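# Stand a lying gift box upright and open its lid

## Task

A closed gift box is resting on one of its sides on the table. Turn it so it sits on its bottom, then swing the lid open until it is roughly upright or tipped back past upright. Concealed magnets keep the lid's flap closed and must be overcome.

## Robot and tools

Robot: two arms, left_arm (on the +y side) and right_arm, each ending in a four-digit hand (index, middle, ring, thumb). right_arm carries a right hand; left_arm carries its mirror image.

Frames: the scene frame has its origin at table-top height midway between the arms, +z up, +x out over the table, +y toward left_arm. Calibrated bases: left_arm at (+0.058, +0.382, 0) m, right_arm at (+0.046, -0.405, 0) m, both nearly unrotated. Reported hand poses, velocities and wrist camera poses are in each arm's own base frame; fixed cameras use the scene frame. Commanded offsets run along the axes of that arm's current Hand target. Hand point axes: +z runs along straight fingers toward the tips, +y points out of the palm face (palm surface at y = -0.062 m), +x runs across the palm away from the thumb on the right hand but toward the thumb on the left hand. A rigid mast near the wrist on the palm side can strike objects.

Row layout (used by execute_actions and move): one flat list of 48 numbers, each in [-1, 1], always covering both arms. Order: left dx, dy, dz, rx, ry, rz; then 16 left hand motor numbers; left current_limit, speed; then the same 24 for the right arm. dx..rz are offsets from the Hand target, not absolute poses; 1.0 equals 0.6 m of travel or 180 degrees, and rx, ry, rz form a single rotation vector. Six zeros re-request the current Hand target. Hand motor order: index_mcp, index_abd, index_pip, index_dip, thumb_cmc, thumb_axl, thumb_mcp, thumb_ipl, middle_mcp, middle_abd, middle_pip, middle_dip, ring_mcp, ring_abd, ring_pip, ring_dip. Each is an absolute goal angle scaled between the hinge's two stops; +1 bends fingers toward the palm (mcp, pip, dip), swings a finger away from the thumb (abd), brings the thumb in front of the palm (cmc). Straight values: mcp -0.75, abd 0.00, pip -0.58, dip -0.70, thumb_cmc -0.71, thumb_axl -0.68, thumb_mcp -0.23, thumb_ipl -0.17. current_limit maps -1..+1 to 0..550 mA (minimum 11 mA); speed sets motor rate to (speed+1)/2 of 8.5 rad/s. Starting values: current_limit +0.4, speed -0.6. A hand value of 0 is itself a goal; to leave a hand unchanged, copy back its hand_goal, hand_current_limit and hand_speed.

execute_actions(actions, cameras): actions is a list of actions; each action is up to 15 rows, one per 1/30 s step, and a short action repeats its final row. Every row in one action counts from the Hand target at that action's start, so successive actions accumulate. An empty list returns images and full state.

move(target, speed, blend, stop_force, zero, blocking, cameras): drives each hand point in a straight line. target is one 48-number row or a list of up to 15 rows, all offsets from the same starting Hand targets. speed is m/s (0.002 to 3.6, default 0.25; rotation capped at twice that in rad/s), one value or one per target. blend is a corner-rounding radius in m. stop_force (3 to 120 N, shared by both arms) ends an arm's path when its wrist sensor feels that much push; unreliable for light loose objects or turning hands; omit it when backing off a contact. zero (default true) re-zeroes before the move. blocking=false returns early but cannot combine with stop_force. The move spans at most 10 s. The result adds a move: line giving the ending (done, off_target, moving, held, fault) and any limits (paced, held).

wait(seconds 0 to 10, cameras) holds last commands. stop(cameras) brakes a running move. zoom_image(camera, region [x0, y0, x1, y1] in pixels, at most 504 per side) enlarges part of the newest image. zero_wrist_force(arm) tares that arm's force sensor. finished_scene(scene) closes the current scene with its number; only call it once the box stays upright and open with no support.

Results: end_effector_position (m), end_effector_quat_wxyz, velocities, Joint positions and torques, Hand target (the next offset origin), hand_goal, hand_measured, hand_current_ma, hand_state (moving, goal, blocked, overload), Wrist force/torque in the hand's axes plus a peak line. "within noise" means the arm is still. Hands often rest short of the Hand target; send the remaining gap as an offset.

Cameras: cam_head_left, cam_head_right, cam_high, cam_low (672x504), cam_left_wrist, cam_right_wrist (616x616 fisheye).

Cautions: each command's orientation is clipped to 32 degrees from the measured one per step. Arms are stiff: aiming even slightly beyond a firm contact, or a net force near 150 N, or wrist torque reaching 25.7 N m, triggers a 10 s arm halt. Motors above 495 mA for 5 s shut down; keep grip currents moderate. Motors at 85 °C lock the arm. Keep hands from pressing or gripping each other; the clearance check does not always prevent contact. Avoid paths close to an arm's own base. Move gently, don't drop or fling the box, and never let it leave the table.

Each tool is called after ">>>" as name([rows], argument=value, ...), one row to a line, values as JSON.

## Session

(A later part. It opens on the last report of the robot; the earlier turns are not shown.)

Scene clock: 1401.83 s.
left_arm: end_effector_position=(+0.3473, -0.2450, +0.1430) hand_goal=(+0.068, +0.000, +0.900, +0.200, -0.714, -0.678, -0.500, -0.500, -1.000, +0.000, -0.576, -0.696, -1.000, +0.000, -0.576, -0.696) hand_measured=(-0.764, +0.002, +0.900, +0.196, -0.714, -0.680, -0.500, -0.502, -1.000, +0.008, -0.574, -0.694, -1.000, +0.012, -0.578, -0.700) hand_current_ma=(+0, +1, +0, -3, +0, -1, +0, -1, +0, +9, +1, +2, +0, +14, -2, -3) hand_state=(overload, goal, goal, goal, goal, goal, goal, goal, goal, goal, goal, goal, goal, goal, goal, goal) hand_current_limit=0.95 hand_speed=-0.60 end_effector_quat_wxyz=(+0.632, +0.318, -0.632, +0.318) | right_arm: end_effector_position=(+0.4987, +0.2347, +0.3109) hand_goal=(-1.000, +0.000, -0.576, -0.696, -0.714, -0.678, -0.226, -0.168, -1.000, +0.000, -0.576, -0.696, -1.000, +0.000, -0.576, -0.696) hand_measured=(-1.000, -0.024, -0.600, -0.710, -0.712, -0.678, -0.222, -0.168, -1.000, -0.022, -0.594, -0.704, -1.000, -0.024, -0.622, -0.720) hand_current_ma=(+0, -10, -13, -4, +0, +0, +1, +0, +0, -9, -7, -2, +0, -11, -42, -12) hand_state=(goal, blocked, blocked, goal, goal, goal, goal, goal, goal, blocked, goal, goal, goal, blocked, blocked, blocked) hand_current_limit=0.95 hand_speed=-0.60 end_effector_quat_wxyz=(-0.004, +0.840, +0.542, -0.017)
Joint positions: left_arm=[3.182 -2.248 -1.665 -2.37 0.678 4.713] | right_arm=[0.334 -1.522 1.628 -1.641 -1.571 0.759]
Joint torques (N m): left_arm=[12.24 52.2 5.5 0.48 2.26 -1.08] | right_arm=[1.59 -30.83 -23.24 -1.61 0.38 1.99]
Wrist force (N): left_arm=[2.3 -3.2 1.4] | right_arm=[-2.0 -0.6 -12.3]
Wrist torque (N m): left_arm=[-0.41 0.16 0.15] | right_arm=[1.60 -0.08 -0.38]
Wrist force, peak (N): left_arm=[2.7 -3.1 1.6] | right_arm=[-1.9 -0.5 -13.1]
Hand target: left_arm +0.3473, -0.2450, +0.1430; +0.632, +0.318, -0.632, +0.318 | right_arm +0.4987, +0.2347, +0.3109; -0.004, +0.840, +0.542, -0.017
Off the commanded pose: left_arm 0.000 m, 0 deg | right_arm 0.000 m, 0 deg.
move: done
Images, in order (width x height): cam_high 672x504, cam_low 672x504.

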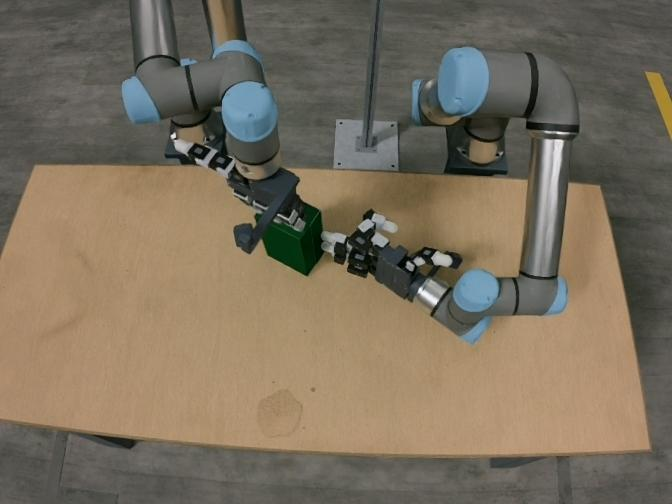

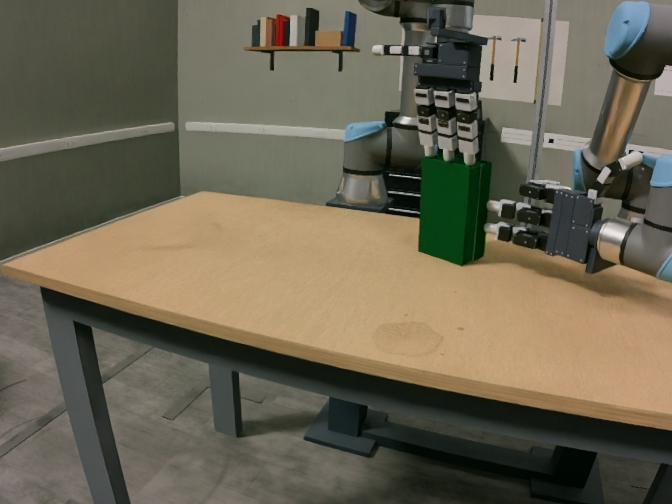

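>>> zoom_image(camera="cam_high", region=[280, 190, 330, 240])

>>> zoom_image(camera="cam_low", region=[450, 150, 510, 210])

>>> zoom_image(camera="cam_low", region=[450, 220, 510, 280])

Scaled by 10.080 from the camera's 672x504 image, which has a finer 960x720 frame.

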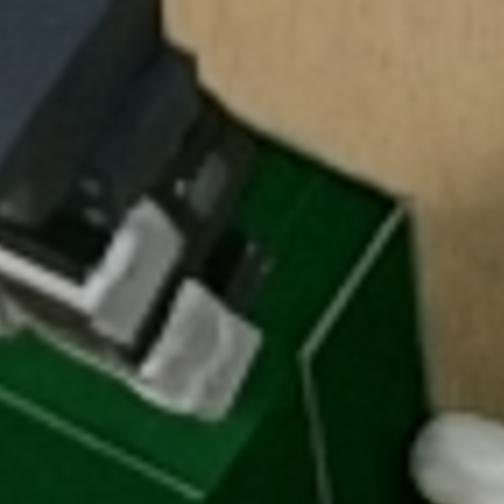

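Scaled by 8.400 from the camera's 672x504 image, which has a finer 960x720 frame.

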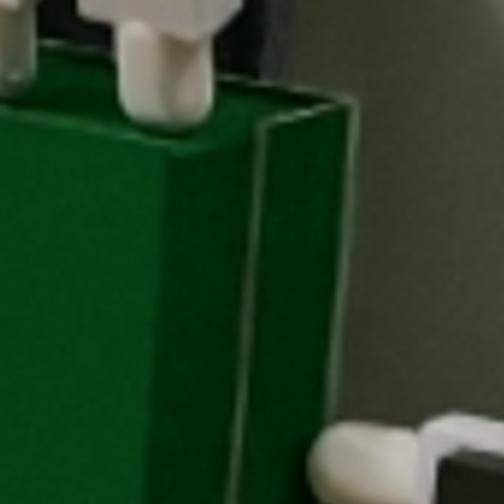

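Scaled by 8.400 from the camera's 672x504 image, which has a finer 960x720 frame.

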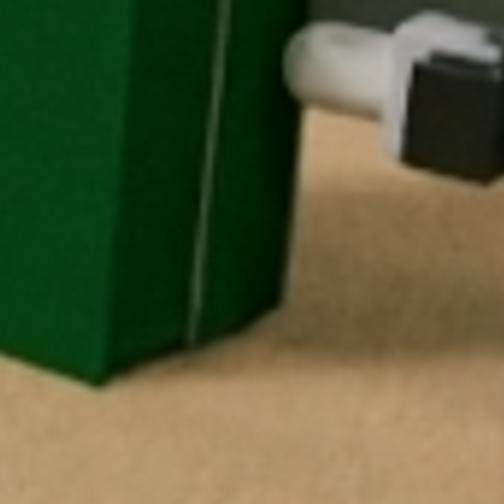

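>>> move([
  [0,0,-0.04,0,0,0,0.068,0,0.9,0.2,-0.714,-0.678,-0.5,-0.5,-1,0,-0.576,-0.696,-1,0,-0.576,-0.696,0.95,-0.6,0,0,0,0,0,0,-1,0,-0.576,-0.696,-0.714,-0.678,-0.226,-0.168,-1,0,-0.576,-0.696,-1,0,-0.576,-0.696,0.95,-0.6],
  [0,-0.06,-0.04,0,0,0,0.068,0,0.9,0.2,-0.714,-0.678,-0.5,-0.5,-1,0,-0.576,-0.696,-1,0,-0.576,-0.696,0.95,-0.6,0,0,0,0,0,0,-1,0,-0.576,-0.696,-0.714,-0.678,-0.226,-0.168,-1,0,-0.576,-0.696,-1,0,-0.576,-0.696,0.95,-0.6],
], speed=0.08)

>>> move([
  [0,0,0,0,0,0,0.068,0,0.9,0.2,-0.714,-0.678,-0.5,-0.5,-1,0,-0.576,-0.696,-1,0,-0.576,-0.696,0.95,-0.6,0,0,0.05,0,0,0,-1,0,-0.576,-0.696,-0.714,-0.678,-0.226,-0.168,-1,0,-0.576,-0.696,-1,0,-0.576,-0.696,0.95,-0.6],
], speed=0.01, stop_force=25)

>>> move([
  [0,0,0.08,0,0,0,0.068,0,0.9,0.2,-0.714,-0.678,-0.5,-0.5,-1,0,-0.576,-0.696,-1,0,-0.576,-0.696,0.95,-0.6,0,0,0,0,0,0,-1,0,-0.576,-0.696,-0.714,-0.678,-0.226,-0.168,-1,0,-0.576,-0.696,-1,0,-0.576,-0.696,0.95,-0.6],
], speed=0.02, stop_force=8, cameras=["cam_high"])

>>> zoom_image(camera="cam_high", region=[250, 170, 350, 270])

Scene clock: 1417.13 s.
left_arm: end_effector_position=(+0.3904, -0.2471, +0.1431) hand_goal=(+0.068, +0.000, +0.900, +0.200, -0.714, -0.678, -0.500, -0.500, -1.000, +0.000, -0.576, -0.696, -1.000, +0.000, -0.576, -0.696) hand_measured=(-0.764, +0.002, +0.900, +0.196, -0.714, -0.680, -0.500, -0.502, -1.000, +0.008, -0.574, -0.694, -1.000, +0.012, -0.578, -0.700) hand_current_ma=(+0, +1, +0, -3, +0, -1, +0, -1, +0, +9, +1, +2, +0, +14, -2, -3) hand_state=(overload, goal, goal, goal, goal, goal, goal, goal, goal, goal, goal, goal, goal, goal, goal, goal) hand_current_limit=0.95 hand_speed=-0.60 end_effector_quat_wxyz=(+0.631, +0.318, -0.632, +0.318) | right_arm: end_effector_position=(+0.4987, +0.2347, +0.3109) hand_goal=(-1.000, +0.000, -0.576, -0.696, -0.714, -0.678, -0.226, -0.168, -1.000, +0.000, -0.576, -0.696, -1.000, +0.000, -0.576, -0.696) hand_measured=(-1.000, -0.024, -0.600, -0.710, -0.712, -0.678, -0.222, -0.168, -1.000, -0.022, -0.594, -0.704, -1.000, -0.024, -0.622, -0.720) hand_current_ma=(+0, -10, -13, -4, +0, +0, +1, +0, +0, -9, -7, -2, +0, -11, -42, -12) hand_state=(goal, blocked, blocked, goal, goal, goal, goal, goal, goal, blocked, goal, goal, goal, blocked, blocked, blocked) hand_current_limit=0.95 hand_speed=-0.60 end_effector_quat_wxyz=(-0.004, +0.840, +0.542, -0.017)
Joint positions: left_arm=[3.175 -2.325 -1.515 -2.443 0.672 4.713] | right_arm=[0.334 -1.522 1.628 -1.641 -1.571 0.759]
Joint torques (N m): left_arm=[-14.54 41.12 23.67 -2.1 -1.73 1.35] | right_arm=[8.74 -30.62 -23.38 -1.57 -2.09 2]
Wrist force (N): left_arm=[2.7 -3.0 1.5] | right_arm=[-2.0 -1.0 -12.6]
Wrist torque (N m): left_arm=[-0.40 0.17 0.20] | right_arm=[1.57 -0.08 -0.39]
Wrist force, peak (N): left_arm=[2.8 -3.5 1.5] | right_arm=[-2.1 -1.0 -13.2]
Hand target: left_arm +0.3905, -0.2472, +0.1431; +0.632, +0.318, -0.632, +0.318 | right_arm +0.4987, +0.2347, +0.3109; -0.004, +0.840, +0.542, -0.017
Off the commanded pose: left_arm 0.000 m, 0 deg | right_arm 0.000 m, 0 deg.
move: done

Scene clock: 1418.90 s.
left_arm: end_effector_position=(+0.3905, -0.2472, +0.1431) hand_goal=(+0.068, +0.000, +0.900, +0.200, -0.714, -0.678, -0.500, -0.500, -1.000, +0.000, -0.576, -0.696, -1.000, +0.000, -0.576, -0.696) hand_measured=(-0.764, +0.002, +0.900, +0.196, -0.714, -0.680, -0.500, -0.502, -1.000, +0.008, -0.574, -0.694, -1.000, +0.012, -0.578, -0.700) hand_current_ma=(+0, +1, +0, -3, +0, -1, +0, -1, +0, +9, +1, +2, +0, +14, -2, -3) hand_state=(overload, goal, goal, goal, goal, goal, goal, goal, goal, goal, goal, goal, goal, goal, goal, goal) hand_current_limit=0.95 hand_speed=-0.60 end_effector_quat_wxyz=(+0.632, +0.318, -0.632, +0.318) | right_arm: end_effector_position=(+0.4985, +0.2346, +0.3074) hand_goal=(-1.000, +0.000, -0.576, -0.696, -0.714, -0.678, -0.226, -0.168, -1.000, +0.000, -0.576, -0.696, -1.000, +0.000, -0.576, -0.696) hand_measured=(-1.000, -0.024, -0.656, -0.734, -0.712, -0.678, -0.222, -0.168, -1.000, -0.022, -0.650, -0.728, -1.002, -0.024, -0.674, -0.748) hand_current_ma=(+0, -10, -118, -32, +0, +0, +1, +0, +0, -9, -101, -21, +0, -11, -173, -54) hand_state=(goal, blocked, blocked, blocked, goal, goal, goal, goal, goal, blocked, blocked, blocked, goal, blocked, blocked, blocked) hand_current_limit=0.95 hand_speed=-0.60 end_effector_quat_wxyz=(-0.004, +0.840, +0.542, -0.017)
Joint positions: left_arm=[3.175 -2.325 -1.515 -2.443 0.672 4.713] | right_arm=[0.334 -1.522 1.637 -1.65 -1.571 0.759]
Joint torques (N m): left_arm=[-14.59 41.93 23.51 -2.01 -1.82 1.4] | right_arm=[6.2 -24.45 -19.57 -0.49 -2.22 1.83]
Wrist force (N): left_arm=[2.9 -2.9 1.5] | right_arm=[-1.5 -2.0 -27.0]
Wrist torque (N m): left_arm=[-0.38 0.14 0.21] | right_arm=[3.60 -0.02 -0.43]
Wrist force, peak (N): left_arm=[2.9 -3.2 1.4] | right_arm=[-1.6 -3.7 -37.9]
Hand target: left_arm +0.3905, -0.2472, +0.1431; +0.632, +0.318, -0.632, +0.318 | right_arm +0.4985, +0.2346, +0.3074; -0.004, +0.840, +0.542, -0.017 (not the last commanded pose)
Off the commanded pose: left_arm 0.000 m, 0 deg | right_arm 0.027 m, 0 deg.
move: contact (right_arm)

Scene clock: 1421.33 s.
left_arm: end_effector_position=(+0.3758, -0.2670, +0.1430) hand_goal=(+0.068, +0.000, +0.900, +0.200, -0.714, -0.678, -0.500, -0.500, -1.000, +0.000, -0.576, -0.696, -1.000, +0.000, -0.576, -0.696) hand_measured=(-0.764, +0.002, +0.900, +0.196, -0.714, -0.680, -0.500, -0.502, -1.000, +0.008, -0.578, -0.694, -1.000, +0.010, -0.580, -0.700) hand_current_ma=(+0, +1, +0, -3, +0, -1, +0, -1, +0, +8, -1, +1, +0, +12, -4, -3) hand_state=(overload, goal, goal, goal, goal, goal, goal, goal, goal, goal, goal, goal, goal, goal, goal, goal) hand_current_limit=0.95 hand_speed=-0.60 end_effector_quat_wxyz=(+0.632, +0.318, -0.632, +0.318) | right_arm: end_effector_position=(+0.4985, +0.2346, +0.3074) hand_goal=(-1.000, +0.000, -0.576, -0.696, -0.714, -0.678, -0.226, -0.168, -1.000, +0.000, -0.576, -0.696, -1.000, +0.000, -0.576, -0.696) hand_measured=(-1.000, -0.028, -0.656, -0.734, -0.712, -0.678, -0.222, -0.168, -1.000, -0.026, -0.650, -0.728, -1.002, -0.028, -0.674, -0.748) hand_current_ma=(+0, -13, -118, -32, +0, +0, +1, +0, +0, -12, -101, -21, +0, -14, -173, -54) hand_state=(goal, blocked, blocked, blocked, goal, goal, goal, goal, goal, blocked, blocked, blocked, goal, blocked, blocked, blocked) hand_current_limit=0.95 hand_speed=-0.60 end_effector_quat_wxyz=(-0.004, +0.840, +0.542, -0.017)
Joint positions: left_arm=[3.142 -2.306 -1.552 -2.425 0.638 4.713] | right_arm=[0.334 -1.522 1.637 -1.65 -1.571 0.759]
Joint torques (N m): left_arm=[11.69 41.16 22.51 -2.08 2.15 1.29] | right_arm=[2.31 -22.49 -19.83 -3.08 -2.15 1.89]
Wrist force (N): left_arm=[1.9 -2.3 -0.2] | right_arm=[-1.2 -2.6 -26.2]
Wrist torque (N m): left_arm=[-0.21 0.03 0.10] | right_arm=[3.42 0.05 -0.38]
Wrist force, peak (N): left_arm=[2.9 0.2 -11.7] | right_arm=[-4.0 -2.0 -27.4]
Hand target: left_arm +0.3758, -0.2670, +0.1430; +0.632, +0.318, -0.632, +0.318 (not the last commanded pose) | right_arm +0.4985, +0.2346, +0.3074; -0.004, +0.840, +0.542, -0.017
Off the commanded pose: left_arm 0.023 m, 0 deg | right_arm 0.000 m, 0 deg.
move: contact (left_arm)
Images, in order (width x height): cam_high 672x504.

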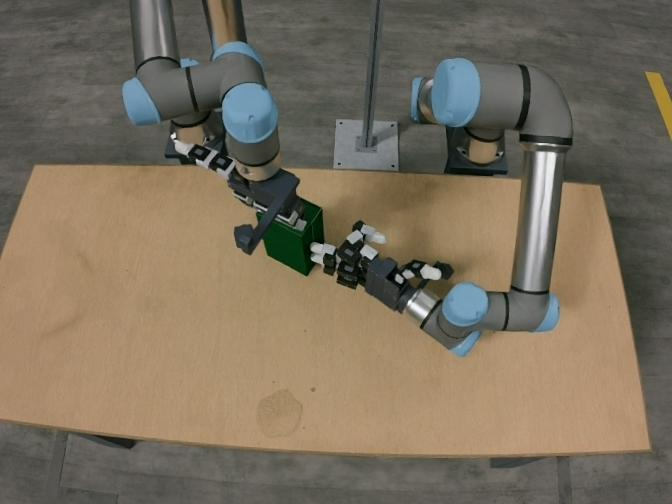

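Scaled by 5.040 from the camera's 672x504 image, which has a finer 960x720 frame.

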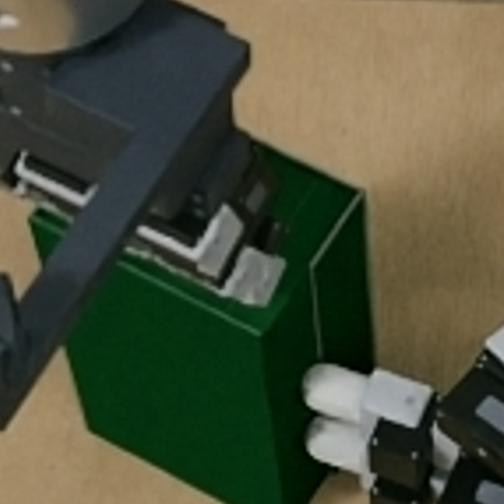

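>>> move([
  [0,0.065,0.01,0,0,0,0.068,0,0.9,0.2,-0.714,-0.678,-0.5,-0.5,-1,0,-0.576,-0.696,-1,0,-0.576,-0.696,0.95,-0.6,0,0,0,0,0,0,-1,0,-0.576,-0.696,-0.714,-0.678,-0.226,-0.168,-1,0,-0.576,-0.696,-1,0,-0.576,-0.696,0.95,-0.6],
], speed=0.015, stop_force=30, cameras=["cam_high","cam_low"])

>>> zoom_image(camera="cam_high", region=[260, 170, 350, 260])

>>> zoom_image(camera="cam_low", region=[410, 140, 530, 260])

Scene clock: 1428.90 s.
left_arm: end_effector_position=(+0.3409, -0.2486, +0.1430) hand_goal=(+0.068, +0.000, +0.900, +0.200, -0.714, -0.678, -0.500, -0.500, -1.000, +0.000, -0.576, -0.696, -1.000, +0.000, -0.576, -0.696) hand_measured=(-0.764, +0.002, +0.900, +0.196, -0.714, -0.680, -0.500, -0.502, -1.000, +0.000, -0.594, -0.708, -1.000, +0.002, -0.586, -0.704) hand_current_ma=(+0, +1, +0, -3, +0, -1, +0, -1, +0, +0, -34, -20, +0, +2, -16, -10) hand_state=(overload, goal, goal, goal, goal, goal, goal, goal, goal, goal, goal, goal, goal, goal, goal, goal) hand_current_limit=0.95 hand_speed=-0.60 end_effector_quat_wxyz=(+0.632, +0.318, -0.632, +0.318) | right_arm: end_effector_position=(+0.4985, +0.2346, +0.3074) hand_goal=(-1.000, +0.000, -0.576, -0.696, -0.714, -0.678, -0.226, -0.168, -1.000, +0.000, -0.576, -0.696, -1.000, +0.000, -0.576, -0.696) hand_measured=(-1.000, -0.028, -0.656, -0.734, -0.712, -0.678, -0.222, -0.168, -1.000, -0.026, -0.650, -0.728, -1.002, -0.028, -0.674, -0.748) hand_current_ma=(+0, -13, -118, -32, +0, +0, +1, +0, +0, -12, -101, -21, +0, -14, -173, -54) hand_state=(goal, blocked, blocked, blocked, goal, goal, goal, goal, goal, blocked, blocked, blocked, goal, blocked, blocked, blocked) hand_current_limit=0.95 hand_speed=-0.60 end_effector_quat_wxyz=(-0.004, +0.840, +0.542, -0.017)
Joint positions: left_arm=[3.176 -2.239 -1.684 -2.361 0.672 4.713] | right_arm=[0.334 -1.522 1.637 -1.65 -1.571 0.759]
Joint torques (N m): left_arm=[10.93 51.25 5.68 0.43 2.41 -1] | right_arm=[-7.89 -7.02 -19.71 -3.1 -2.18 1.83]
Wrist force (N): left_arm=[3.4 -3.1 -1.6] | right_arm=[-2.5 -3.1 -24.5]
Wrist torque (N m): left_arm=[-0.03 0.09 0.21] | right_arm=[3.29 -0.04 -0.55]
Wrist force, peak (N): left_arm=[2.9 -5.8 -3.5] | right_arm=[-1.4 -2.2 -26.7]
Hand target: left_arm +0.3409, -0.2486, +0.1430; +0.632, +0.318, -0.632, +0.318 | right_arm +0.4985, +0.2346, +0.3074; -0.004, +0.840, +0.542, -0.017
Off the commanded pose: left_arm 0.000 m, 0 deg | right_arm 0.000 m, 0 deg.
move: done
Images, in order (width x height): cam_high 672x504, cam_low 672x504.

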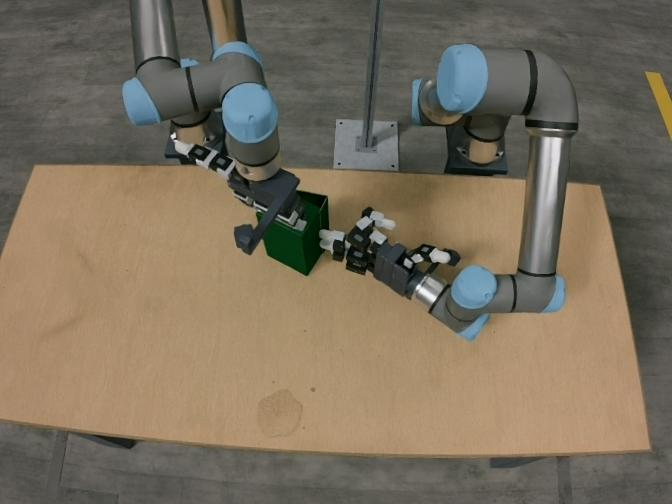

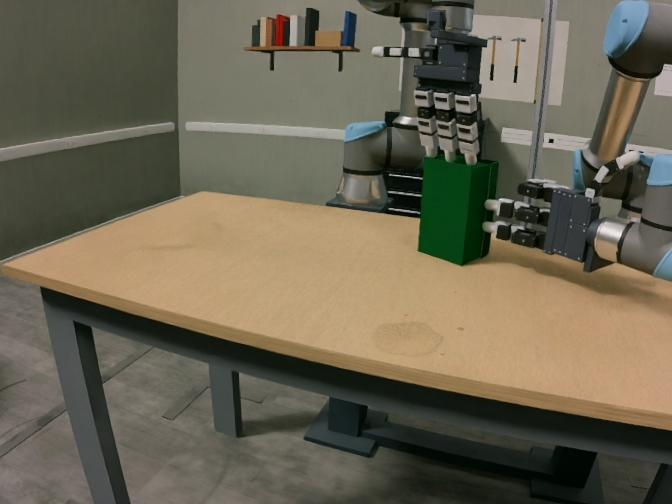

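Scaled by 5.600 from the camera's 672x504 image, which has a finer 960x720 frame.

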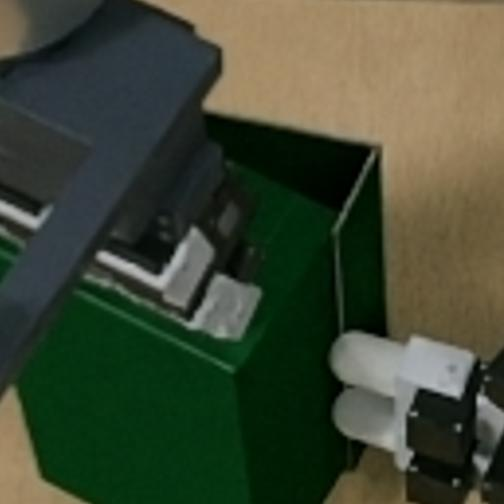

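Scaled by 4.200 from the camera's 672x504 image, which has a finer 960x720 frame.

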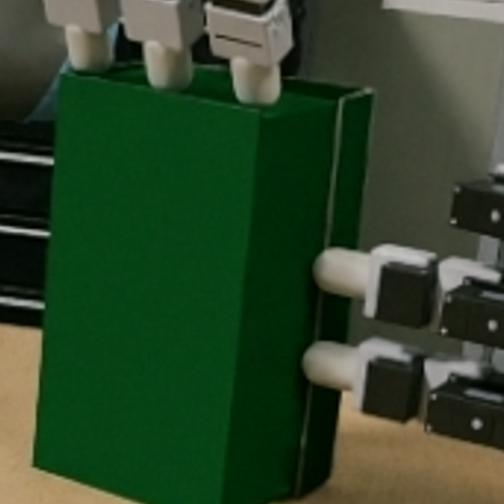

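>>> move([
  [0,0.06,0.008,0,0,0,0.068,0,0.9,0.2,-0.714,-0.678,-0.5,-0.5,-1,0,-0.576,-0.696,-1,0,-0.576,-0.696,0.95,-0.6,0,0,0,0,0,0,-1,0,-0.576,-0.696,-0.714,-0.678,-0.226,-0.168,-1,0,-0.576,-0.696,-1,0,-0.576,-0.696,0.95,-0.6],
], speed=0.03, stop_force=20, cameras=["cam_high"])

>>> zoom_image(camera="cam_high", region=[250, 160, 370, 280])

Scene clock: 1434.63 s.
left_arm: end_effector_position=(+0.3091, -0.2310, +0.1430) hand_goal=(+0.068, +0.000, +0.900, +0.200, -0.714, -0.678, -0.500, -0.500, -1.000, +0.000, -0.576, -0.696, -1.000, +0.000, -0.576, -0.696) hand_measured=(-0.764, +0.002, +0.900, +0.196, -0.714, -0.680, -0.500, -0.502, -1.000, +0.002, -0.578, -0.700, -1.000, +0.002, -0.578, -0.700) hand_current_ma=(+0, +1, +0, -3, +0, -1, +0, -1, +0, +1, -2, -3, +0, +2, -2, -3) hand_state=(overload, goal, goal, goal, goal, goal, goal, goal, goal, goal, goal, goal, goal, goal, goal, goal) hand_current_limit=0.95 hand_speed=-0.60 end_effector_quat_wxyz=(+0.632, +0.318, -0.632, +0.318) | right_arm: end_effector_position=(+0.4985, +0.2346, +0.3074) hand_goal=(-1.000, +0.000, -0.576, -0.696, -0.714, -0.678, -0.226, -0.168, -1.000, +0.000, -0.576, -0.696, -1.000, +0.000, -0.576, -0.696) hand_measured=(-1.000, -0.028, -0.656, -0.734, -0.712, -0.678, -0.222, -0.168, -1.000, -0.026, -0.650, -0.728, -1.002, -0.028, -0.674, -0.748) hand_current_ma=(+0, -13, -118, -32, +0, +0, +1, +0, +0, -12, -101, -21, +0, -14, -173, -54) hand_state=(goal, blocked, blocked, blocked, goal, goal, goal, goal, goal, blocked, blocked, blocked, goal, blocked, blocked, blocked) hand_current_limit=0.95 hand_speed=-0.60 end_effector_quat_wxyz=(-0.004, +0.840, +0.542, -0.017)
Joint positions: left_arm=[3.212 -2.18 -1.798 -2.306 0.709 4.713] | right_arm=[0.334 -1.522 1.637 -1.65 -1.571 0.759]
Joint torques (N m): left_arm=[12.79 47.6 4.93 0.46 2.27 -1.16] | right_arm=[-10.04 -5.18 -20.63 -3.03 -1.91 1.83]
Wrist force (N): left_arm=[2.9 -2.8 1.6] | right_arm=[-1.6 -2.4 -24.8]
Wrist torque (N m): left_arm=[-0.37 0.11 0.18] | right_arm=[3.34 -0.07 -0.44]
Wrist force, peak (N): left_arm=[3.6 -3.4 -1.4] | right_arm=[-2.0 -2.0 -25.7]
Hand target: left_arm +0.3091, -0.2310, +0.1430; +0.632, +0.318, -0.632, +0.318 | right_arm +0.4985, +0.2346, +0.3074; -0.004, +0.840, +0.542, -0.017
Off the commanded pose: left_arm 0.000 m, 0 deg | right_arm 0.000 m, 0 deg.
move: done
Images, in order (width x height): cam_high 672x504.

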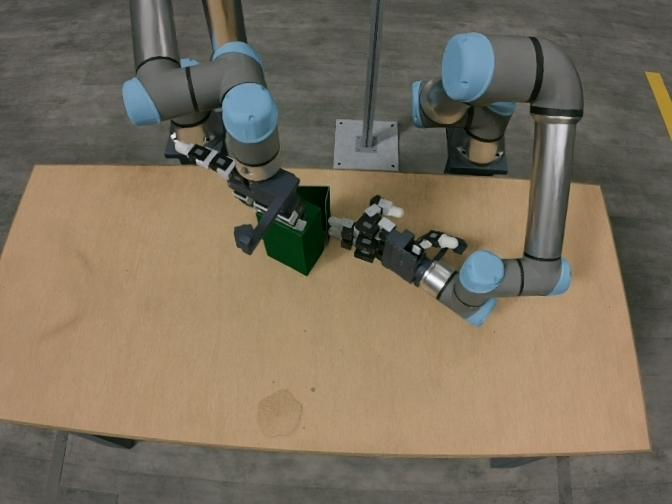

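Scaled by 4.200 from the camera's 672x504 image, which has a finer 960x720 frame.

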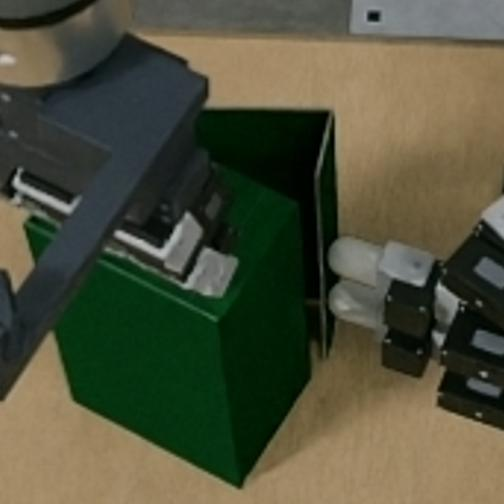

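>>> move([
  [0,0,-0.025,0,0,0,0.068,0,0.9,0.2,-0.714,-0.678,-0.5,-0.5,-1,0,-0.576,-0.696,-1,0,-0.576,-0.696,0.95,-0.6,0,0,0,0,0,0,-1,0,-0.576,-0.696,-0.714,-0.678,-0.226,-0.168,-1,0,-0.576,-0.696,-1,0,-0.576,-0.696,0.95,-0.6],
  [0,-0.03,-0.025,0,0,0,0.068,0,0.9,0.2,-0.714,-0.678,-0.5,-0.5,-1,0,-0.576,-0.696,-1,0,-0.576,-0.696,0.95,-0.6,0,0,0,0,0,0,-1,0,-0.576,-0.696,-0.714,-0.678,-0.226,-0.168,-1,0,-0.576,-0.696,-1,0,-0.576,-0.696,0.95,-0.6],
], speed=0.06)

>>> move([
  [0,0,0.06,0,0,0,0.068,0,0.9,0.2,-0.714,-0.678,-0.5,-0.5,-1,0,-0.576,-0.696,-1,0,-0.576,-0.696,0.95,-0.6,0,0,0,0,0,0,-1,0,-0.576,-0.696,-0.714,-0.678,-0.226,-0.168,-1,0,-0.576,-0.696,-1,0,-0.576,-0.696,0.95,-0.6],
], speed=0.02, stop_force=7, cameras=["cam_high"])

>>> zoom_image(camera="cam_high", region=[250, 160, 370, 280])

Scene clock: 1446.83 s.
left_arm: end_effector_position=(+0.3324, -0.2296, +0.1430) hand_goal=(+0.068, +0.000, +0.900, +0.200, -0.714, -0.678, -0.500, -0.500, -1.000, +0.000, -0.576, -0.696, -1.000, +0.000, -0.576, -0.696) hand_measured=(-0.764, +0.002, +0.900, +0.196, -0.714, -0.680, -0.500, -0.502, -1.000, +0.002, -0.578, -0.700, -1.000, +0.002, -0.578, -0.700) hand_current_ma=(+0, +1, +0, -3, +0, -1, +0, -1, +0, +1, -2, -3, +0, +2, -2, -3) hand_state=(overload, goal, goal, goal, goal, goal, goal, goal, goal, goal, goal, goal, goal, goal, goal, goal) hand_current_limit=0.95 hand_speed=-0.60 end_effector_quat_wxyz=(+0.632, +0.318, -0.632, +0.318) | right_arm: end_effector_position=(+0.4985, +0.2346, +0.3074) hand_goal=(-1.000, +0.000, -0.576, -0.696, -0.714, -0.678, -0.226, -0.168, -1.000, +0.000, -0.576, -0.696, -1.000, +0.000, -0.576, -0.696) hand_measured=(-1.000, -0.028, -0.656, -0.734, -0.712, -0.678, -0.222, -0.168, -1.000, -0.026, -0.650, -0.728, -1.002, -0.028, -0.674, -0.748) hand_current_ma=(+0, -13, -118, -32, +0, +0, +1, +0, +0, -12, -101, -21, +0, -14, -173, -54) hand_state=(goal, blocked, blocked, blocked, goal, goal, goal, goal, goal, blocked, blocked, blocked, goal, blocked, blocked, blocked) hand_current_limit=0.95 hand_speed=-0.60 end_effector_quat_wxyz=(-0.004, +0.840, +0.542, -0.017)
Joint positions: left_arm=[3.212 -2.218 -1.724 -2.341 0.709 4.713] | right_arm=[0.334 -1.522 1.637 -1.65 -1.571 0.759]
Joint torques (N m): left_arm=[-14.41 35.71 21.68 -1.89 -1.7 1.28] | right_arm=[-8.69 -5.58 -19.45 -3.15 -2.04 2.09]
Wrist force (N): left_arm=[2.8 -2.9 1.6] | right_arm=[-1.5 -2.5 -25.2]
Wrist torque (N m): left_arm=[-0.41 0.14 0.18] | right_arm=[3.32 -0.09 -0.44]
Wrist force, peak (N): left_arm=[2.8 -3.2 1.7] | right_arm=[-1.6 -2.7 -25.7]
Hand target: left_arm +0.3325, -0.2296, +0.1430; +0.632, +0.318, -0.632, +0.318 | right_arm +0.4985, +0.2346, +0.3074; -0.004, +0.840, +0.542, -0.017
Off the commanded pose: left_arm 0.000 m, 0 deg | right_arm 0.000 m, 0 deg.
move: done

Scene clock: 1448.83 s.
left_arm: end_effector_position=(+0.3227, -0.2429, +0.1430) hand_goal=(+0.068, +0.000, +0.900, +0.200, -0.714, -0.678, -0.500, -0.500, -1.000, +0.000, -0.576, -0.696, -1.000, +0.000, -0.576, -0.696) hand_measured=(-0.764, +0.002, +0.900, +0.196, -0.714, -0.680, -0.500, -0.502, -1.000, +0.002, -0.576, -0.698, -1.000, +0.002, -0.578, -0.698) hand_current_ma=(+0, +1, +0, -3, +0, -1, +0, -1, +1, +1, +0, -2, +1, +2, -1, -3) hand_state=(overload, goal, goal, goal, goal, goal, goal, goal, goal, goal, goal, goal, goal, goal, goal, goal) hand_current_limit=0.95 hand_speed=-0.60 end_effector_quat_wxyz=(+0.632, +0.317, -0.632, +0.318) | right_arm: end_effector_position=(+0.4985, +0.2346, +0.3074) hand_goal=(-1.000, +0.000, -0.576, -0.696, -0.714, -0.678, -0.226, -0.168, -1.000, +0.000, -0.576, -0.696, -1.000, +0.000, -0.576, -0.696) hand_measured=(-1.000, -0.030, -0.654, -0.734, -0.712, -0.678, -0.222, -0.168, -1.000, -0.028, -0.650, -0.728, -1.002, -0.028, -0.674, -0.748) hand_current_ma=(+0, -15, -114, -31, +0, +0, +1, +0, +0, -14, -101, -21, +0, -14, -173, -54) hand_state=(goal, blocked, blocked, blocked, goal, goal, goal, goal, goal, blocked, blocked, blocked, goal, blocked, blocked, blocked) hand_current_limit=0.95 hand_speed=-0.60 end_effector_quat_wxyz=(-0.004, +0.840, +0.542, -0.017)
Joint positions: left_arm=[3.188 -2.206 -1.747 -2.33 0.684 4.713] | right_arm=[0.334 -1.522 1.637 -1.65 -1.571 0.759]
Joint torques (N m): left_arm=[11.2 36.25 21.42 -2.02 2.06 1.24] | right_arm=[-10.59 -6.34 -19.37 -3.14 -2.2 1.81]
Wrist force (N): left_arm=[2.9 -2.2 -0.2] | right_arm=[-2.9 -2.2 -24.5]
Wrist torque (N m): left_arm=[-0.25 0.00 0.14] | right_arm=[3.25 -0.30 -0.68]
Wrist force, peak (N): left_arm=[2.7 -0.2 -5.6] | right_arm=[-1.7 -2.5 -25.5]
Hand target: left_arm +0.3227, -0.2429, +0.1430; +0.632, +0.317, -0.632, +0.318 (not the last commanded pose) | right_arm +0.4985, +0.2346, +0.3074; -0.004, +0.840, +0.542, -0.017
Off the commanded pose: left_arm 0.020 m, 0 deg | right_arm 0.000 m, 0 deg.
move: contact (left_arm)
Images, in order (width x height): cam_high 672x504.

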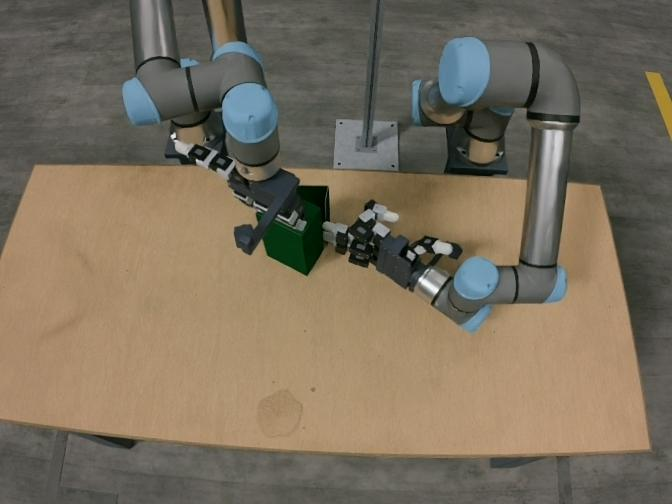

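Scaled by 4.200 from the camera's 672x504 image, which has a finer 960x720 frame.

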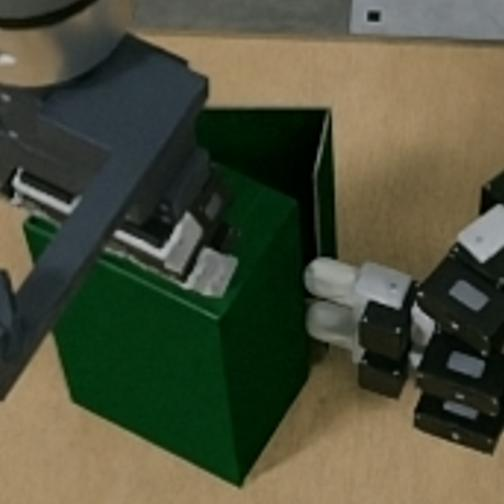

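>>> move([
  [0,0.012,0.02,0,0,0,0.068,0,0.9,0.2,-0.714,-0.678,-0.5,-0.5,-1,0,-0.576,-0.696,-1,0,-0.576,-0.696,0.95,-0.6,0,0,0,0,0,0,-1,0,-0.576,-0.696,-0.714,-0.678,-0.226,-0.168,-1,0,-0.576,-0.696,-1,0,-0.576,-0.696,0.95,-0.6],
  [0,0.03,0.05,0,0,0,0.068,0,0.9,0.2,-0.714,-0.678,-0.5,-0.5,-1,0,-0.576,-0.696,-1,0,-0.576,-0.696,0.95,-0.6,0,0,0,0,0,0,-1,0,-0.576,-0.696,-0.714,-0.678,-0.226,-0.168,-1,0,-0.576,-0.696,-1,0,-0.576,-0.696,0.95,-0.6],
  [0,0.12,0.06,0,0,0,0.068,0,0.9,0.2,-0.714,-0.678,-0.5,-0.5,-1,0,-0.576,-0.696,-1,0,-0.576,-0.696,0.95,-0.6,0,0,0,0,0,0,-1,0,-0.576,-0.696,-0.714,-0.678,-0.226,-0.168,-1,0,-0.576,-0.696,-1,0,-0.576,-0.696,0.95,-0.6],
], speed=0.03, stop_force=12, cameras=["cam_high"])

>>> zoom_image(camera="cam_high", region=[250, 160, 370, 280])

Scene clock: 1458.17 s.
left_arm: end_effector_position=(+0.2434, -0.2289, +0.1429) hand_goal=(+0.068, +0.000, +0.900, +0.200, -0.714, -0.678, -0.500, -0.500, -1.000, +0.000, -0.576, -0.696, -1.000, +0.000, -0.576, -0.696) hand_measured=(-0.764, +0.002, +0.900, +0.196, -0.714, -0.680, -0.500, -0.502, -1.000, +0.002, -0.576, -0.698, -1.000, +0.012, -0.578, -0.700) hand_current_ma=(+0, +1, +0, -3, +0, -1, +0, -1, +0, +1, +0, -2, +0, +17, -2, -3) hand_state=(overload, goal, goal, goal, goal, goal, goal, goal, goal, goal, goal, goal, goal, goal, goal, goal) hand_current_limit=0.95 hand_speed=-0.60 end_effector_quat_wxyz=(+0.632, +0.317, -0.632, +0.318) | right_arm: end_effector_position=(+0.4985, +0.2346, +0.3074) hand_goal=(-1.000, +0.000, -0.576, -0.696, -0.714, -0.678, -0.226, -0.168, -1.000, +0.000, -0.576, -0.696, -1.000, +0.000, -0.576, -0.696) hand_measured=(-1.000, -0.038, -0.628, -0.722, -0.712, -0.678, -0.222, -0.168, -1.000, -0.038, -0.648, -0.728, -1.000, -0.028, -0.672, -0.748) hand_current_ma=(+0, -23, -54, -14, +0, +0, +1, +0, +0, -24, -95, -23, +0, -14, -162, -54) hand_state=(goal, blocked, blocked, blocked, goal, goal, goal, goal, goal, blocked, blocked, blocked, goal, blocked, blocked, blocked) hand_current_limit=0.95 hand_speed=-0.60 end_effector_quat_wxyz=(-0.004, +0.840, +0.542, -0.017)
Joint positions: left_arm=[3.228 -2.074 -2 -2.21 0.724 4.713] | right_arm=[0.334 -1.522 1.637 -1.65 -1.571 0.759]
Joint torques (N m): left_arm=[12.24 42.65 3.04 0.43 2.03 -1.23] | right_arm=[-7.69 -30.29 -18.46 -3.06 -1.92 1.89]
Wrist force (N): left_arm=[3.1 -2.5 1.7] | right_arm=[-3.7 -1.1 -17.2]
Wrist torque (N m): left_arm=[-0.32 0.12 0.19] | right_arm=[2.17 -0.06 -0.53]
Wrist force, peak (N): left_arm=[3.0 -0.7 -6.2] | right_arm=[-3.0 -2.0 -24.9]
Hand target: left_arm +0.2434, -0.2289, +0.1429; +0.632, +0.317, -0.632, +0.318 | right_arm +0.4985, +0.2346, +0.3074; -0.004, +0.840, +0.542, -0.017
Off the commanded pose: left_arm 0.000 m, 0 deg | right_arm 0.000 m, 0 deg.
move: done
Images, in order (width x height): cam_high 672x504.

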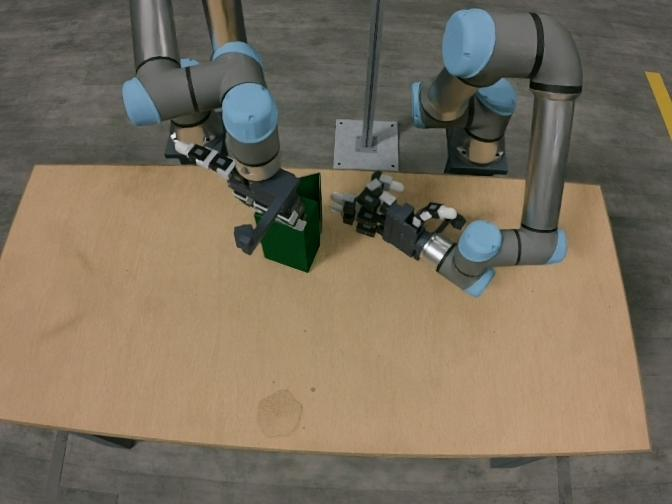

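Scaled by 4.200 from the camera's 672x504 image, which has a finer 960x720 frame.

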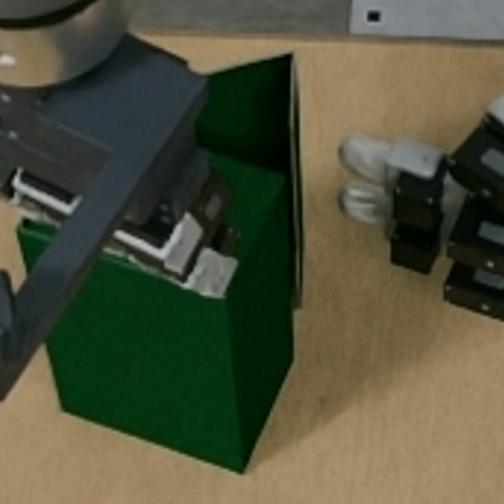

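>>> move([
  [0,-0.071,-0.0387,0,0,0,0.068,0,0.9,0.2,-0.714,-0.678,-0.5,-0.5,-1,0,-0.576,-0.696,-1,0,-0.576,-0.696,0.95,-0.6,0,0,0,0,0,0,-1,0,-0.576,-0.696,-0.714,-0.678,-0.226,-0.168,-1,0,-0.576,-0.696,-1,0,-0.576,-0.696,0.95,-0.6],
  [0,-0.0807,0.002,0,0,0,0.068,0,0.9,0.2,-0.714,-0.678,-0.5,-0.5,-1,0,-0.576,-0.696,-1,0,-0.576,-0.696,0.95,-0.6,0,0,0,0,0,0,-1,0,-0.576,-0.696,-0.714,-0.678,-0.226,-0.168,-1,0,-0.576,-0.696,-1,0,-0.576,-0.696,0.95,-0.6],
  [0,-0.0783,0.06,0,0,0,0.068,0,0.9,0.2,-0.714,-0.678,-0.5,-0.5,-1,0,-0.576,-0.696,-1,0,-0.576,-0.696,0.95,-0.6,0,0,0,0,0,0,-1,0,-0.576,-0.696,-0.714,-0.678,-0.226,-0.168,-1,0,-0.576,-0.696,-1,0,-0.576,-0.696,0.95,-0.6],
  [0,-0.0392,0.1097,0,0,0,0.068,0,0.9,0.2,-0.714,-0.678,-0.5,-0.5,-1,0,-0.576,-0.696,-1,0,-0.576,-0.696,0.95,-0.6,0,0,0,0,0,0,-1,0,-0.576,-0.696,-0.714,-0.678,-0.226,-0.168,-1,0,-0.576,-0.696,-1,0,-0.576,-0.696,0.95,-0.6],
], speed=0.05, stop_force=9, cameras=["cam_high"])

>>> zoom_image(camera="cam_high", region=[250, 160, 370, 280])

Scene clock: 1498.13 s.
left_arm: end_effector_position=(+0.2230, -0.2957, +0.1429) hand_goal=(+0.068, +0.000, +0.900, +0.200, -0.714, -0.678, -0.500, -0.500, -1.000, +0.000, -0.576, -0.696, -1.000, +0.000, -0.576, -0.696) hand_measured=(-0.764, +0.002, +0.900, +0.196, -0.714, -0.680, -0.500, -0.502, -1.000, +0.002, -0.576, -0.698, -1.000, +0.012, -0.578, -0.700) hand_current_ma=(+0, +1, +0, -3, +0, -1, +0, -1, +0, +1, +0, -2, +0, +17, -2, -3) hand_state=(overload, goal, goal, goal, goal, goal, goal, goal, goal, goal, goal, goal, goal, goal, goal, goal) hand_current_limit=0.95 hand_speed=-0.60 end_effector_quat_wxyz=(+0.632, +0.317, -0.632, +0.318) | right_arm: end_effector_position=(+0.4985, +0.2346, +0.3074) hand_goal=(-1.000, +0.000, -0.576, -0.696, -0.714, -0.678, -0.226, -0.168, -1.000, +0.000, -0.576, -0.696, -1.000, +0.000, -0.576, -0.696) hand_measured=(-1.000, -0.038, -0.628, -0.722, -0.712, -0.678, -0.222, -0.168, -1.000, -0.038, -0.648, -0.728, -1.000, -0.028, -0.672, -0.748) hand_current_ma=(+0, -23, -54, -14, +0, +0, +1, +0, +0, -24, -95, -23, +0, -14, -162, -54) hand_state=(goal, blocked, blocked, blocked, goal, goal, goal, goal, goal, blocked, blocked, blocked, goal, blocked, blocked, blocked) hand_current_limit=0.95 hand_speed=-0.60 end_effector_quat_wxyz=(-0.004, +0.840, +0.542, -0.017)
Joint positions: left_arm=[3.075 -2.073 -2.002 -2.209 0.572 4.713] | right_arm=[0.334 -1.522 1.637 -1.65 -1.571 0.759]
Joint torques (N m): left_arm=[-14.45 42.39 3.47 0.66 -1.83 -1.33] | right_arm=[-5.71 -29.4 -18.33 -3.07 -1.21 1.87]
Wrist force (N): left_arm=[2.8 -2.8 1.3] | right_arm=[-3.3 -1.0 -16.9]
Wrist torque (N m): left_arm=[-0.30 0.17 0.15] | right_arm=[2.17 -0.15 -0.49]
Wrist force, peak (N): left_arm=[3.3 -2.6 2.2] | right_arm=[-3.5 -0.9 -17.4]
Hand target: left_arm +0.2230, -0.2957, +0.1429; +0.632, +0.317, -0.632, +0.318 | right_arm +0.4985, +0.2346, +0.3074; -0.004, +0.840, +0.542, -0.017
Off the commanded pose: left_arm 0.000 m, 0 deg | right_arm 0.000 m, 0 deg.
move: done
Images, in order (width x height): cam_high 672x504.

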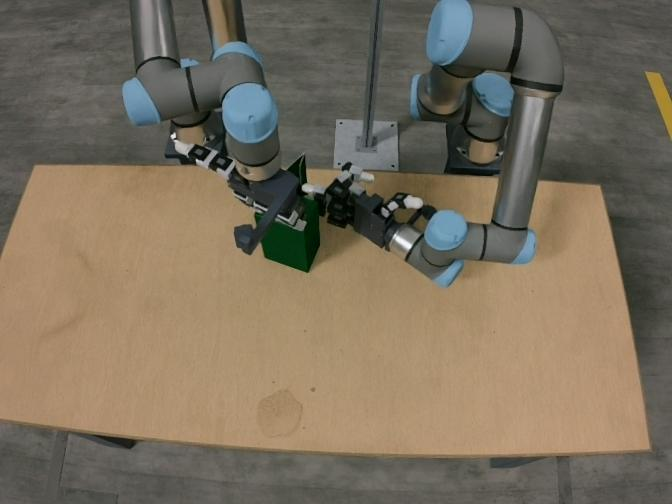

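Scaled by 4.200 from the camera's 672x504 image, which has a finer 960x720 frame.

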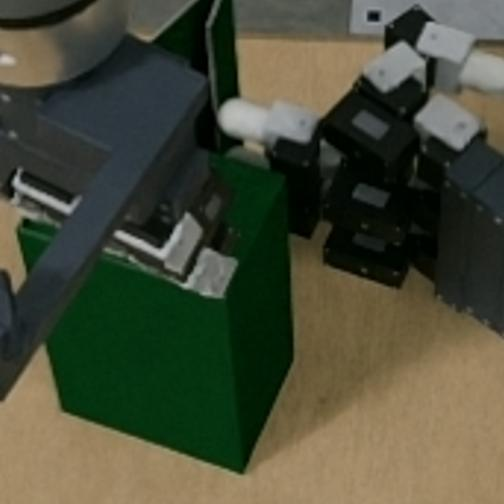

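>>> move([
  [0,0.0112,0.0353,0,0,0,0.068,0,0.9,0.2,-0.714,-0.678,-0.5,-0.5,-1,0,-0.576,-0.696,-1,0,-0.576,-0.696,0.95,-0.6,0,0,0,0,0,0,-1,0,-0.576,-0.696,-0.714,-0.678,-0.226,-0.168,-1,0,-0.576,-0.696,-1,0,-0.576,-0.696,0.95,-0.6],
  [0,0.0125,0.0723,0,0,0,0.068,0,0.9,0.2,-0.714,-0.678,-0.5,-0.5,-1,0,-0.576,-0.696,-1,0,-0.576,-0.696,0.95,-0.6,0,0,0,0,0,0,-1,0,-0.576,-0.696,-0.714,-0.678,-0.226,-0.168,-1,0,-0.576,-0.696,-1,0,-0.576,-0.696,0.95,-0.6],
  [0,0.0045,0.1088,0,0,0,0.068,0,0.9,0.2,-0.714,-0.678,-0.5,-0.5,-1,0,-0.576,-0.696,-1,0,-0.576,-0.696,0.95,-0.6,0,0,0,0,0,0,-1,0,-0.576,-0.696,-0.714,-0.678,-0.226,-0.168,-1,0,-0.576,-0.696,-1,0,-0.576,-0.696,0.95,-0.6],
  [0,-0.0206,0.1516,0,0,0,0.068,0,0.9,0.2,-0.714,-0.678,-0.5,-0.5,-1,0,-0.576,-0.696,-1,0,-0.576,-0.696,0.95,-0.6,0,0,0,0,0,0,-1,0,-0.576,-0.696,-0.714,-0.678,-0.226,-0.168,-1,0,-0.576,-0.696,-1,0,-0.576,-0.696,0.95,-0.6],
], speed=0.05, stop_force=9, cameras=["cam_high"])

>>> zoom_image(camera="cam_high", region=[230, 130, 370, 270])

Scene clock: 1506.67 s.
left_arm: end_effector_position=(+0.1788, -0.3762, +0.1430) hand_goal=(+0.068, +0.000, +0.900, +0.200, -0.714, -0.678, -0.500, -0.500, -1.000, +0.000, -0.576, -0.696, -1.000, +0.000, -0.576, -0.696) hand_measured=(-0.764, +0.002, +0.900, +0.196, -0.714, -0.680, -0.500, -0.502, -1.000, +0.002, -0.576, -0.698, -1.000, +0.012, -0.578, -0.700) hand_current_ma=(+0, +1, +0, -3, +0, -1, +0, -1, +0, +1, +0, -2, +0, +17, -2, -3) hand_state=(overload, goal, goal, goal, goal, goal, goal, goal, goal, goal, goal, goal, goal, goal, goal, goal) hand_current_limit=0.95 hand_speed=-0.60 end_effector_quat_wxyz=(+0.632, +0.317, -0.632, +0.318) | right_arm: end_effector_position=(+0.4985, +0.2346, +0.3074) hand_goal=(-1.000, +0.000, -0.576, -0.696, -0.714, -0.678, -0.226, -0.168, -1.000, +0.000, -0.576, -0.696, -1.000, +0.000, -0.576, -0.696) hand_measured=(-1.000, -0.038, -0.628, -0.722, -0.712, -0.678, -0.222, -0.168, -1.000, -0.038, -0.648, -0.728, -1.000, -0.028, -0.672, -0.748) hand_current_ma=(+0, -23, -54, -14, +0, +0, +1, +0, +0, -24, -95, -23, +0, -14, -162, -54) hand_state=(goal, blocked, blocked, blocked, goal, goal, goal, goal, goal, blocked, blocked, blocked, goal, blocked, blocked, blocked) hand_current_limit=0.95 hand_speed=-0.60 end_effector_quat_wxyz=(-0.004, +0.840, +0.542, -0.017)
Joint positions: left_arm=[2.876 -2.066 -2.013 -2.204 0.373 4.714] | right_arm=[0.334 -1.522 1.637 -1.65 -1.571 0.759]
Joint torques (N m): left_arm=[-14.36 28.99 19.67 -1.46 -1.82 1.48] | right_arm=[-3.11 -30.68 -17.68 -2.94 -0.93 1.83]
Wrist force (N): left_arm=[3.2 -2.7 1.4] | right_arm=[-3.6 -1.3 -16.8]
Wrist torque (N m): left_arm=[-0.33 0.10 0.23] | right_arm=[2.16 -0.11 -0.52]
Wrist force, peak (N): left_arm=[3.4 -3.2 1.6] | right_arm=[-3.6 -1.4 -17.3]
Hand target: left_arm +0.1788, -0.3762, +0.1430; +0.632, +0.317, -0.632, +0.318 | right_arm +0.4985, +0.2346, +0.3074; -0.004, +0.840, +0.542, -0.017
Off the commanded pose: left_arm 0.000 m, 0 deg | right_arm 0.000 m, 0 deg.
move: done
Images, in order (width x height): cam_high 672x504.

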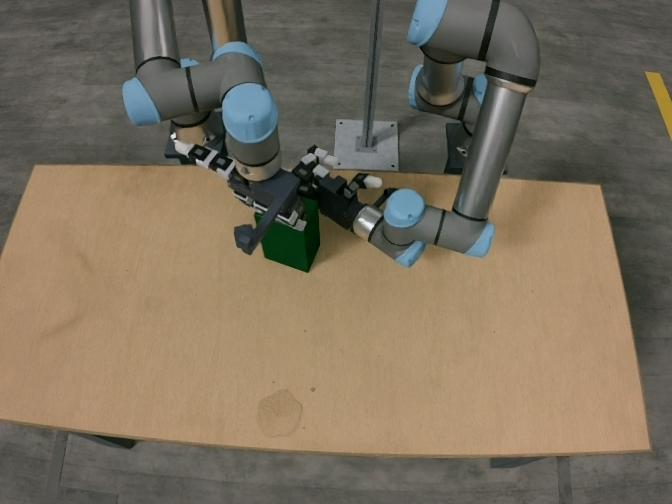

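Scaled by 3.600 from the camera's 672x504 image, which has a finer 960x720 frame.

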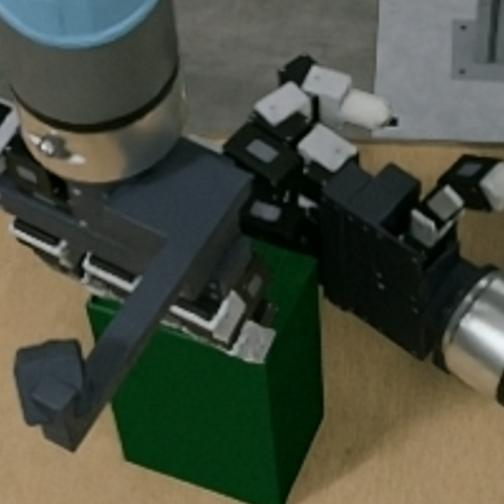

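>>> execute_actions(actions=[], cameras=["cam_head_left","cam_head_right"])

Scene clock: 1507.93 s.
left_arm: end_effector_position=(+0.1788, -0.3762, +0.1430) hand_goal=(+0.068, +0.000, +0.900, +0.200, -0.714, -0.678, -0.500, -0.500, -1.000, +0.000, -0.576, -0.696, -1.000, +0.000, -0.576, -0.696) hand_measured=(-0.764, +0.002, +0.900, +0.196, -0.714, -0.680, -0.500, -0.502, -1.000, +0.002, -0.576, -0.698, -1.000, +0.012, -0.578, -0.700) hand_current_ma=(+0, +1, +0, -3, +0, -1, +0, -1, +0, +1, +0, -2, +0, +17, -2, -3) hand_state=(overload, goal, goal, goal, goal, goal, goal, goal, goal, goal, goal, goal, goal, goal, goal, goal) hand_current_limit=0.95 hand_speed=-0.60 end_effector_quat_wxyz=(+0.632, +0.317, -0.632, +0.318) | right_arm: end_effector_position=(+0.4985, +0.2346, +0.3074) hand_goal=(-1.000, +0.000, -0.576, -0.696, -0.714, -0.678, -0.226, -0.168, -1.000, +0.000, -0.576, -0.696, -1.000, +0.000, -0.576, -0.696) hand_measured=(-1.000, -0.038, -0.628, -0.722, -0.712, -0.678, -0.222, -0.168, -1.000, -0.038, -0.648, -0.728, -1.000, -0.028, -0.672, -0.748) hand_current_ma=(+0, -23, -54, -14, +0, +0, +1, +0, +0, -24, -95, -23, +0, -14, -162, -54) hand_state=(goal, blocked, blocked, blocked, goal, goal, goal, goal, goal, blocked, blocked, blocked, goal, blocked, blocked, blocked) hand_current_limit=0.95 hand_speed=-0.60 end_effector_quat_wxyz=(-0.004, +0.840, +0.542, -0.017)
Joint positions: left_arm=[2.876 -2.066 -2.013 -2.204 0.373 4.714] | right_arm=[0.334 -1.522 1.637 -1.65 -1.571 0.759]
Joint velocities: within noise
Joint torques (N m): left_arm=[-14.58 28.66 19.77 -1.42 -1.75 1.39] | right_arm=[-4.54 -29.72 -17.26 -2.77 -0.48 1.84]
Motor temperatures (°C): left_arm=[33 39 35 39 38 40] | right_arm=[34 34 34 39 43 39]
Wrist force (N): left_arm=[3.4 -2.9 1.6] | right_arm=[-3.4 -0.9 -16.5]
Wrist torque (N m): left_arm=[-0.37 0.08 0.25] | right_arm=[2.18 -0.14 -0.50]
Wrist force, peak (N): left_arm=[3.4 -2.8 1.6] | right_arm=[-3.7 -1.1 -17.2]
Hand target: left_arm +0.1788, -0.3762, +0.1430; +0.632, +0.317, -0.632, +0.318 | right_arm +0.4985, +0.2346, +0.3074; -0.004, +0.840, +0.542, -0.017
Off the commanded pose: left_arm 0.000 m, 0 deg | right_arm 0.000 m, 0 deg.
Images, in order (width x height): cam_head_left 672x504, cam_head_right 672x504.

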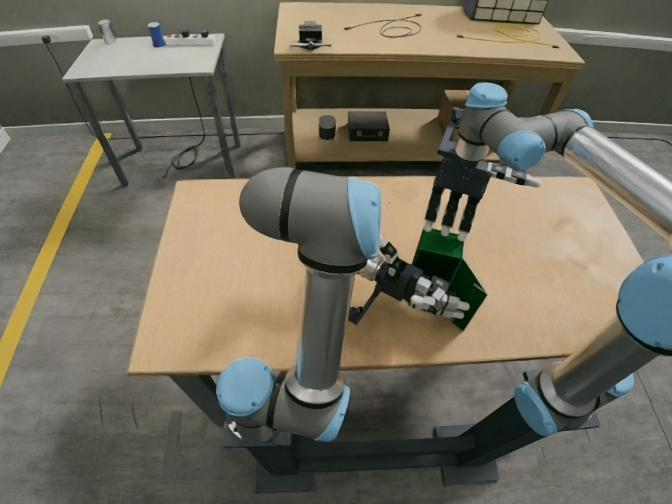

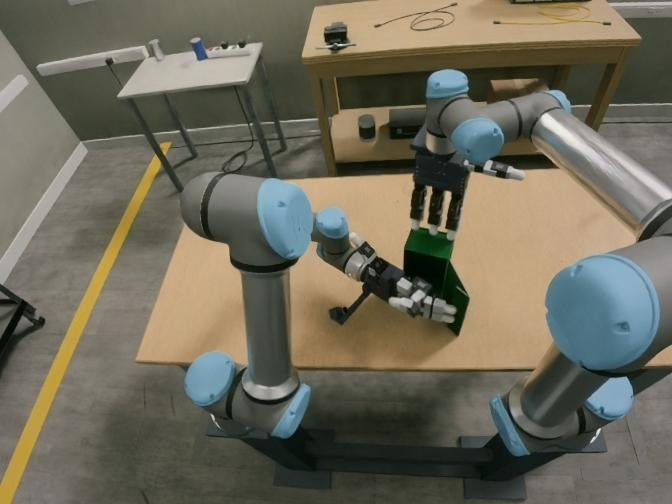

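>>> zoom_image(camera="cam_head_left", region=[370, 190, 510, 340])

>>> zoom_image(camera="cam_head_right", region=[370, 200, 500, 340])

Scaled by 3.360 from the camera's 672x504 image, which has a finer 960x720 frame.

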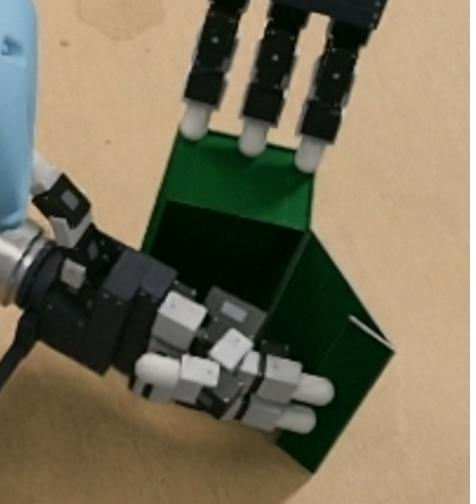

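Scaled by 3.600 from the camera's 672x504 image, which has a finer 960x720 frame.

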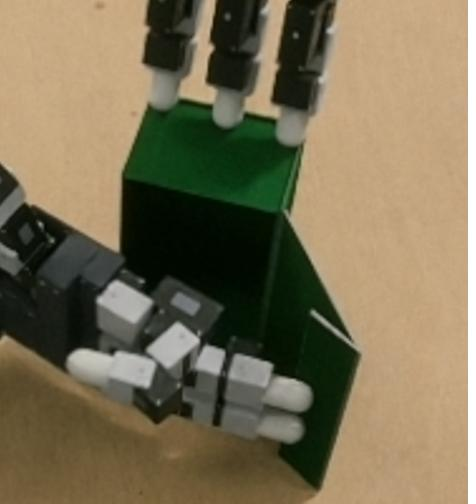

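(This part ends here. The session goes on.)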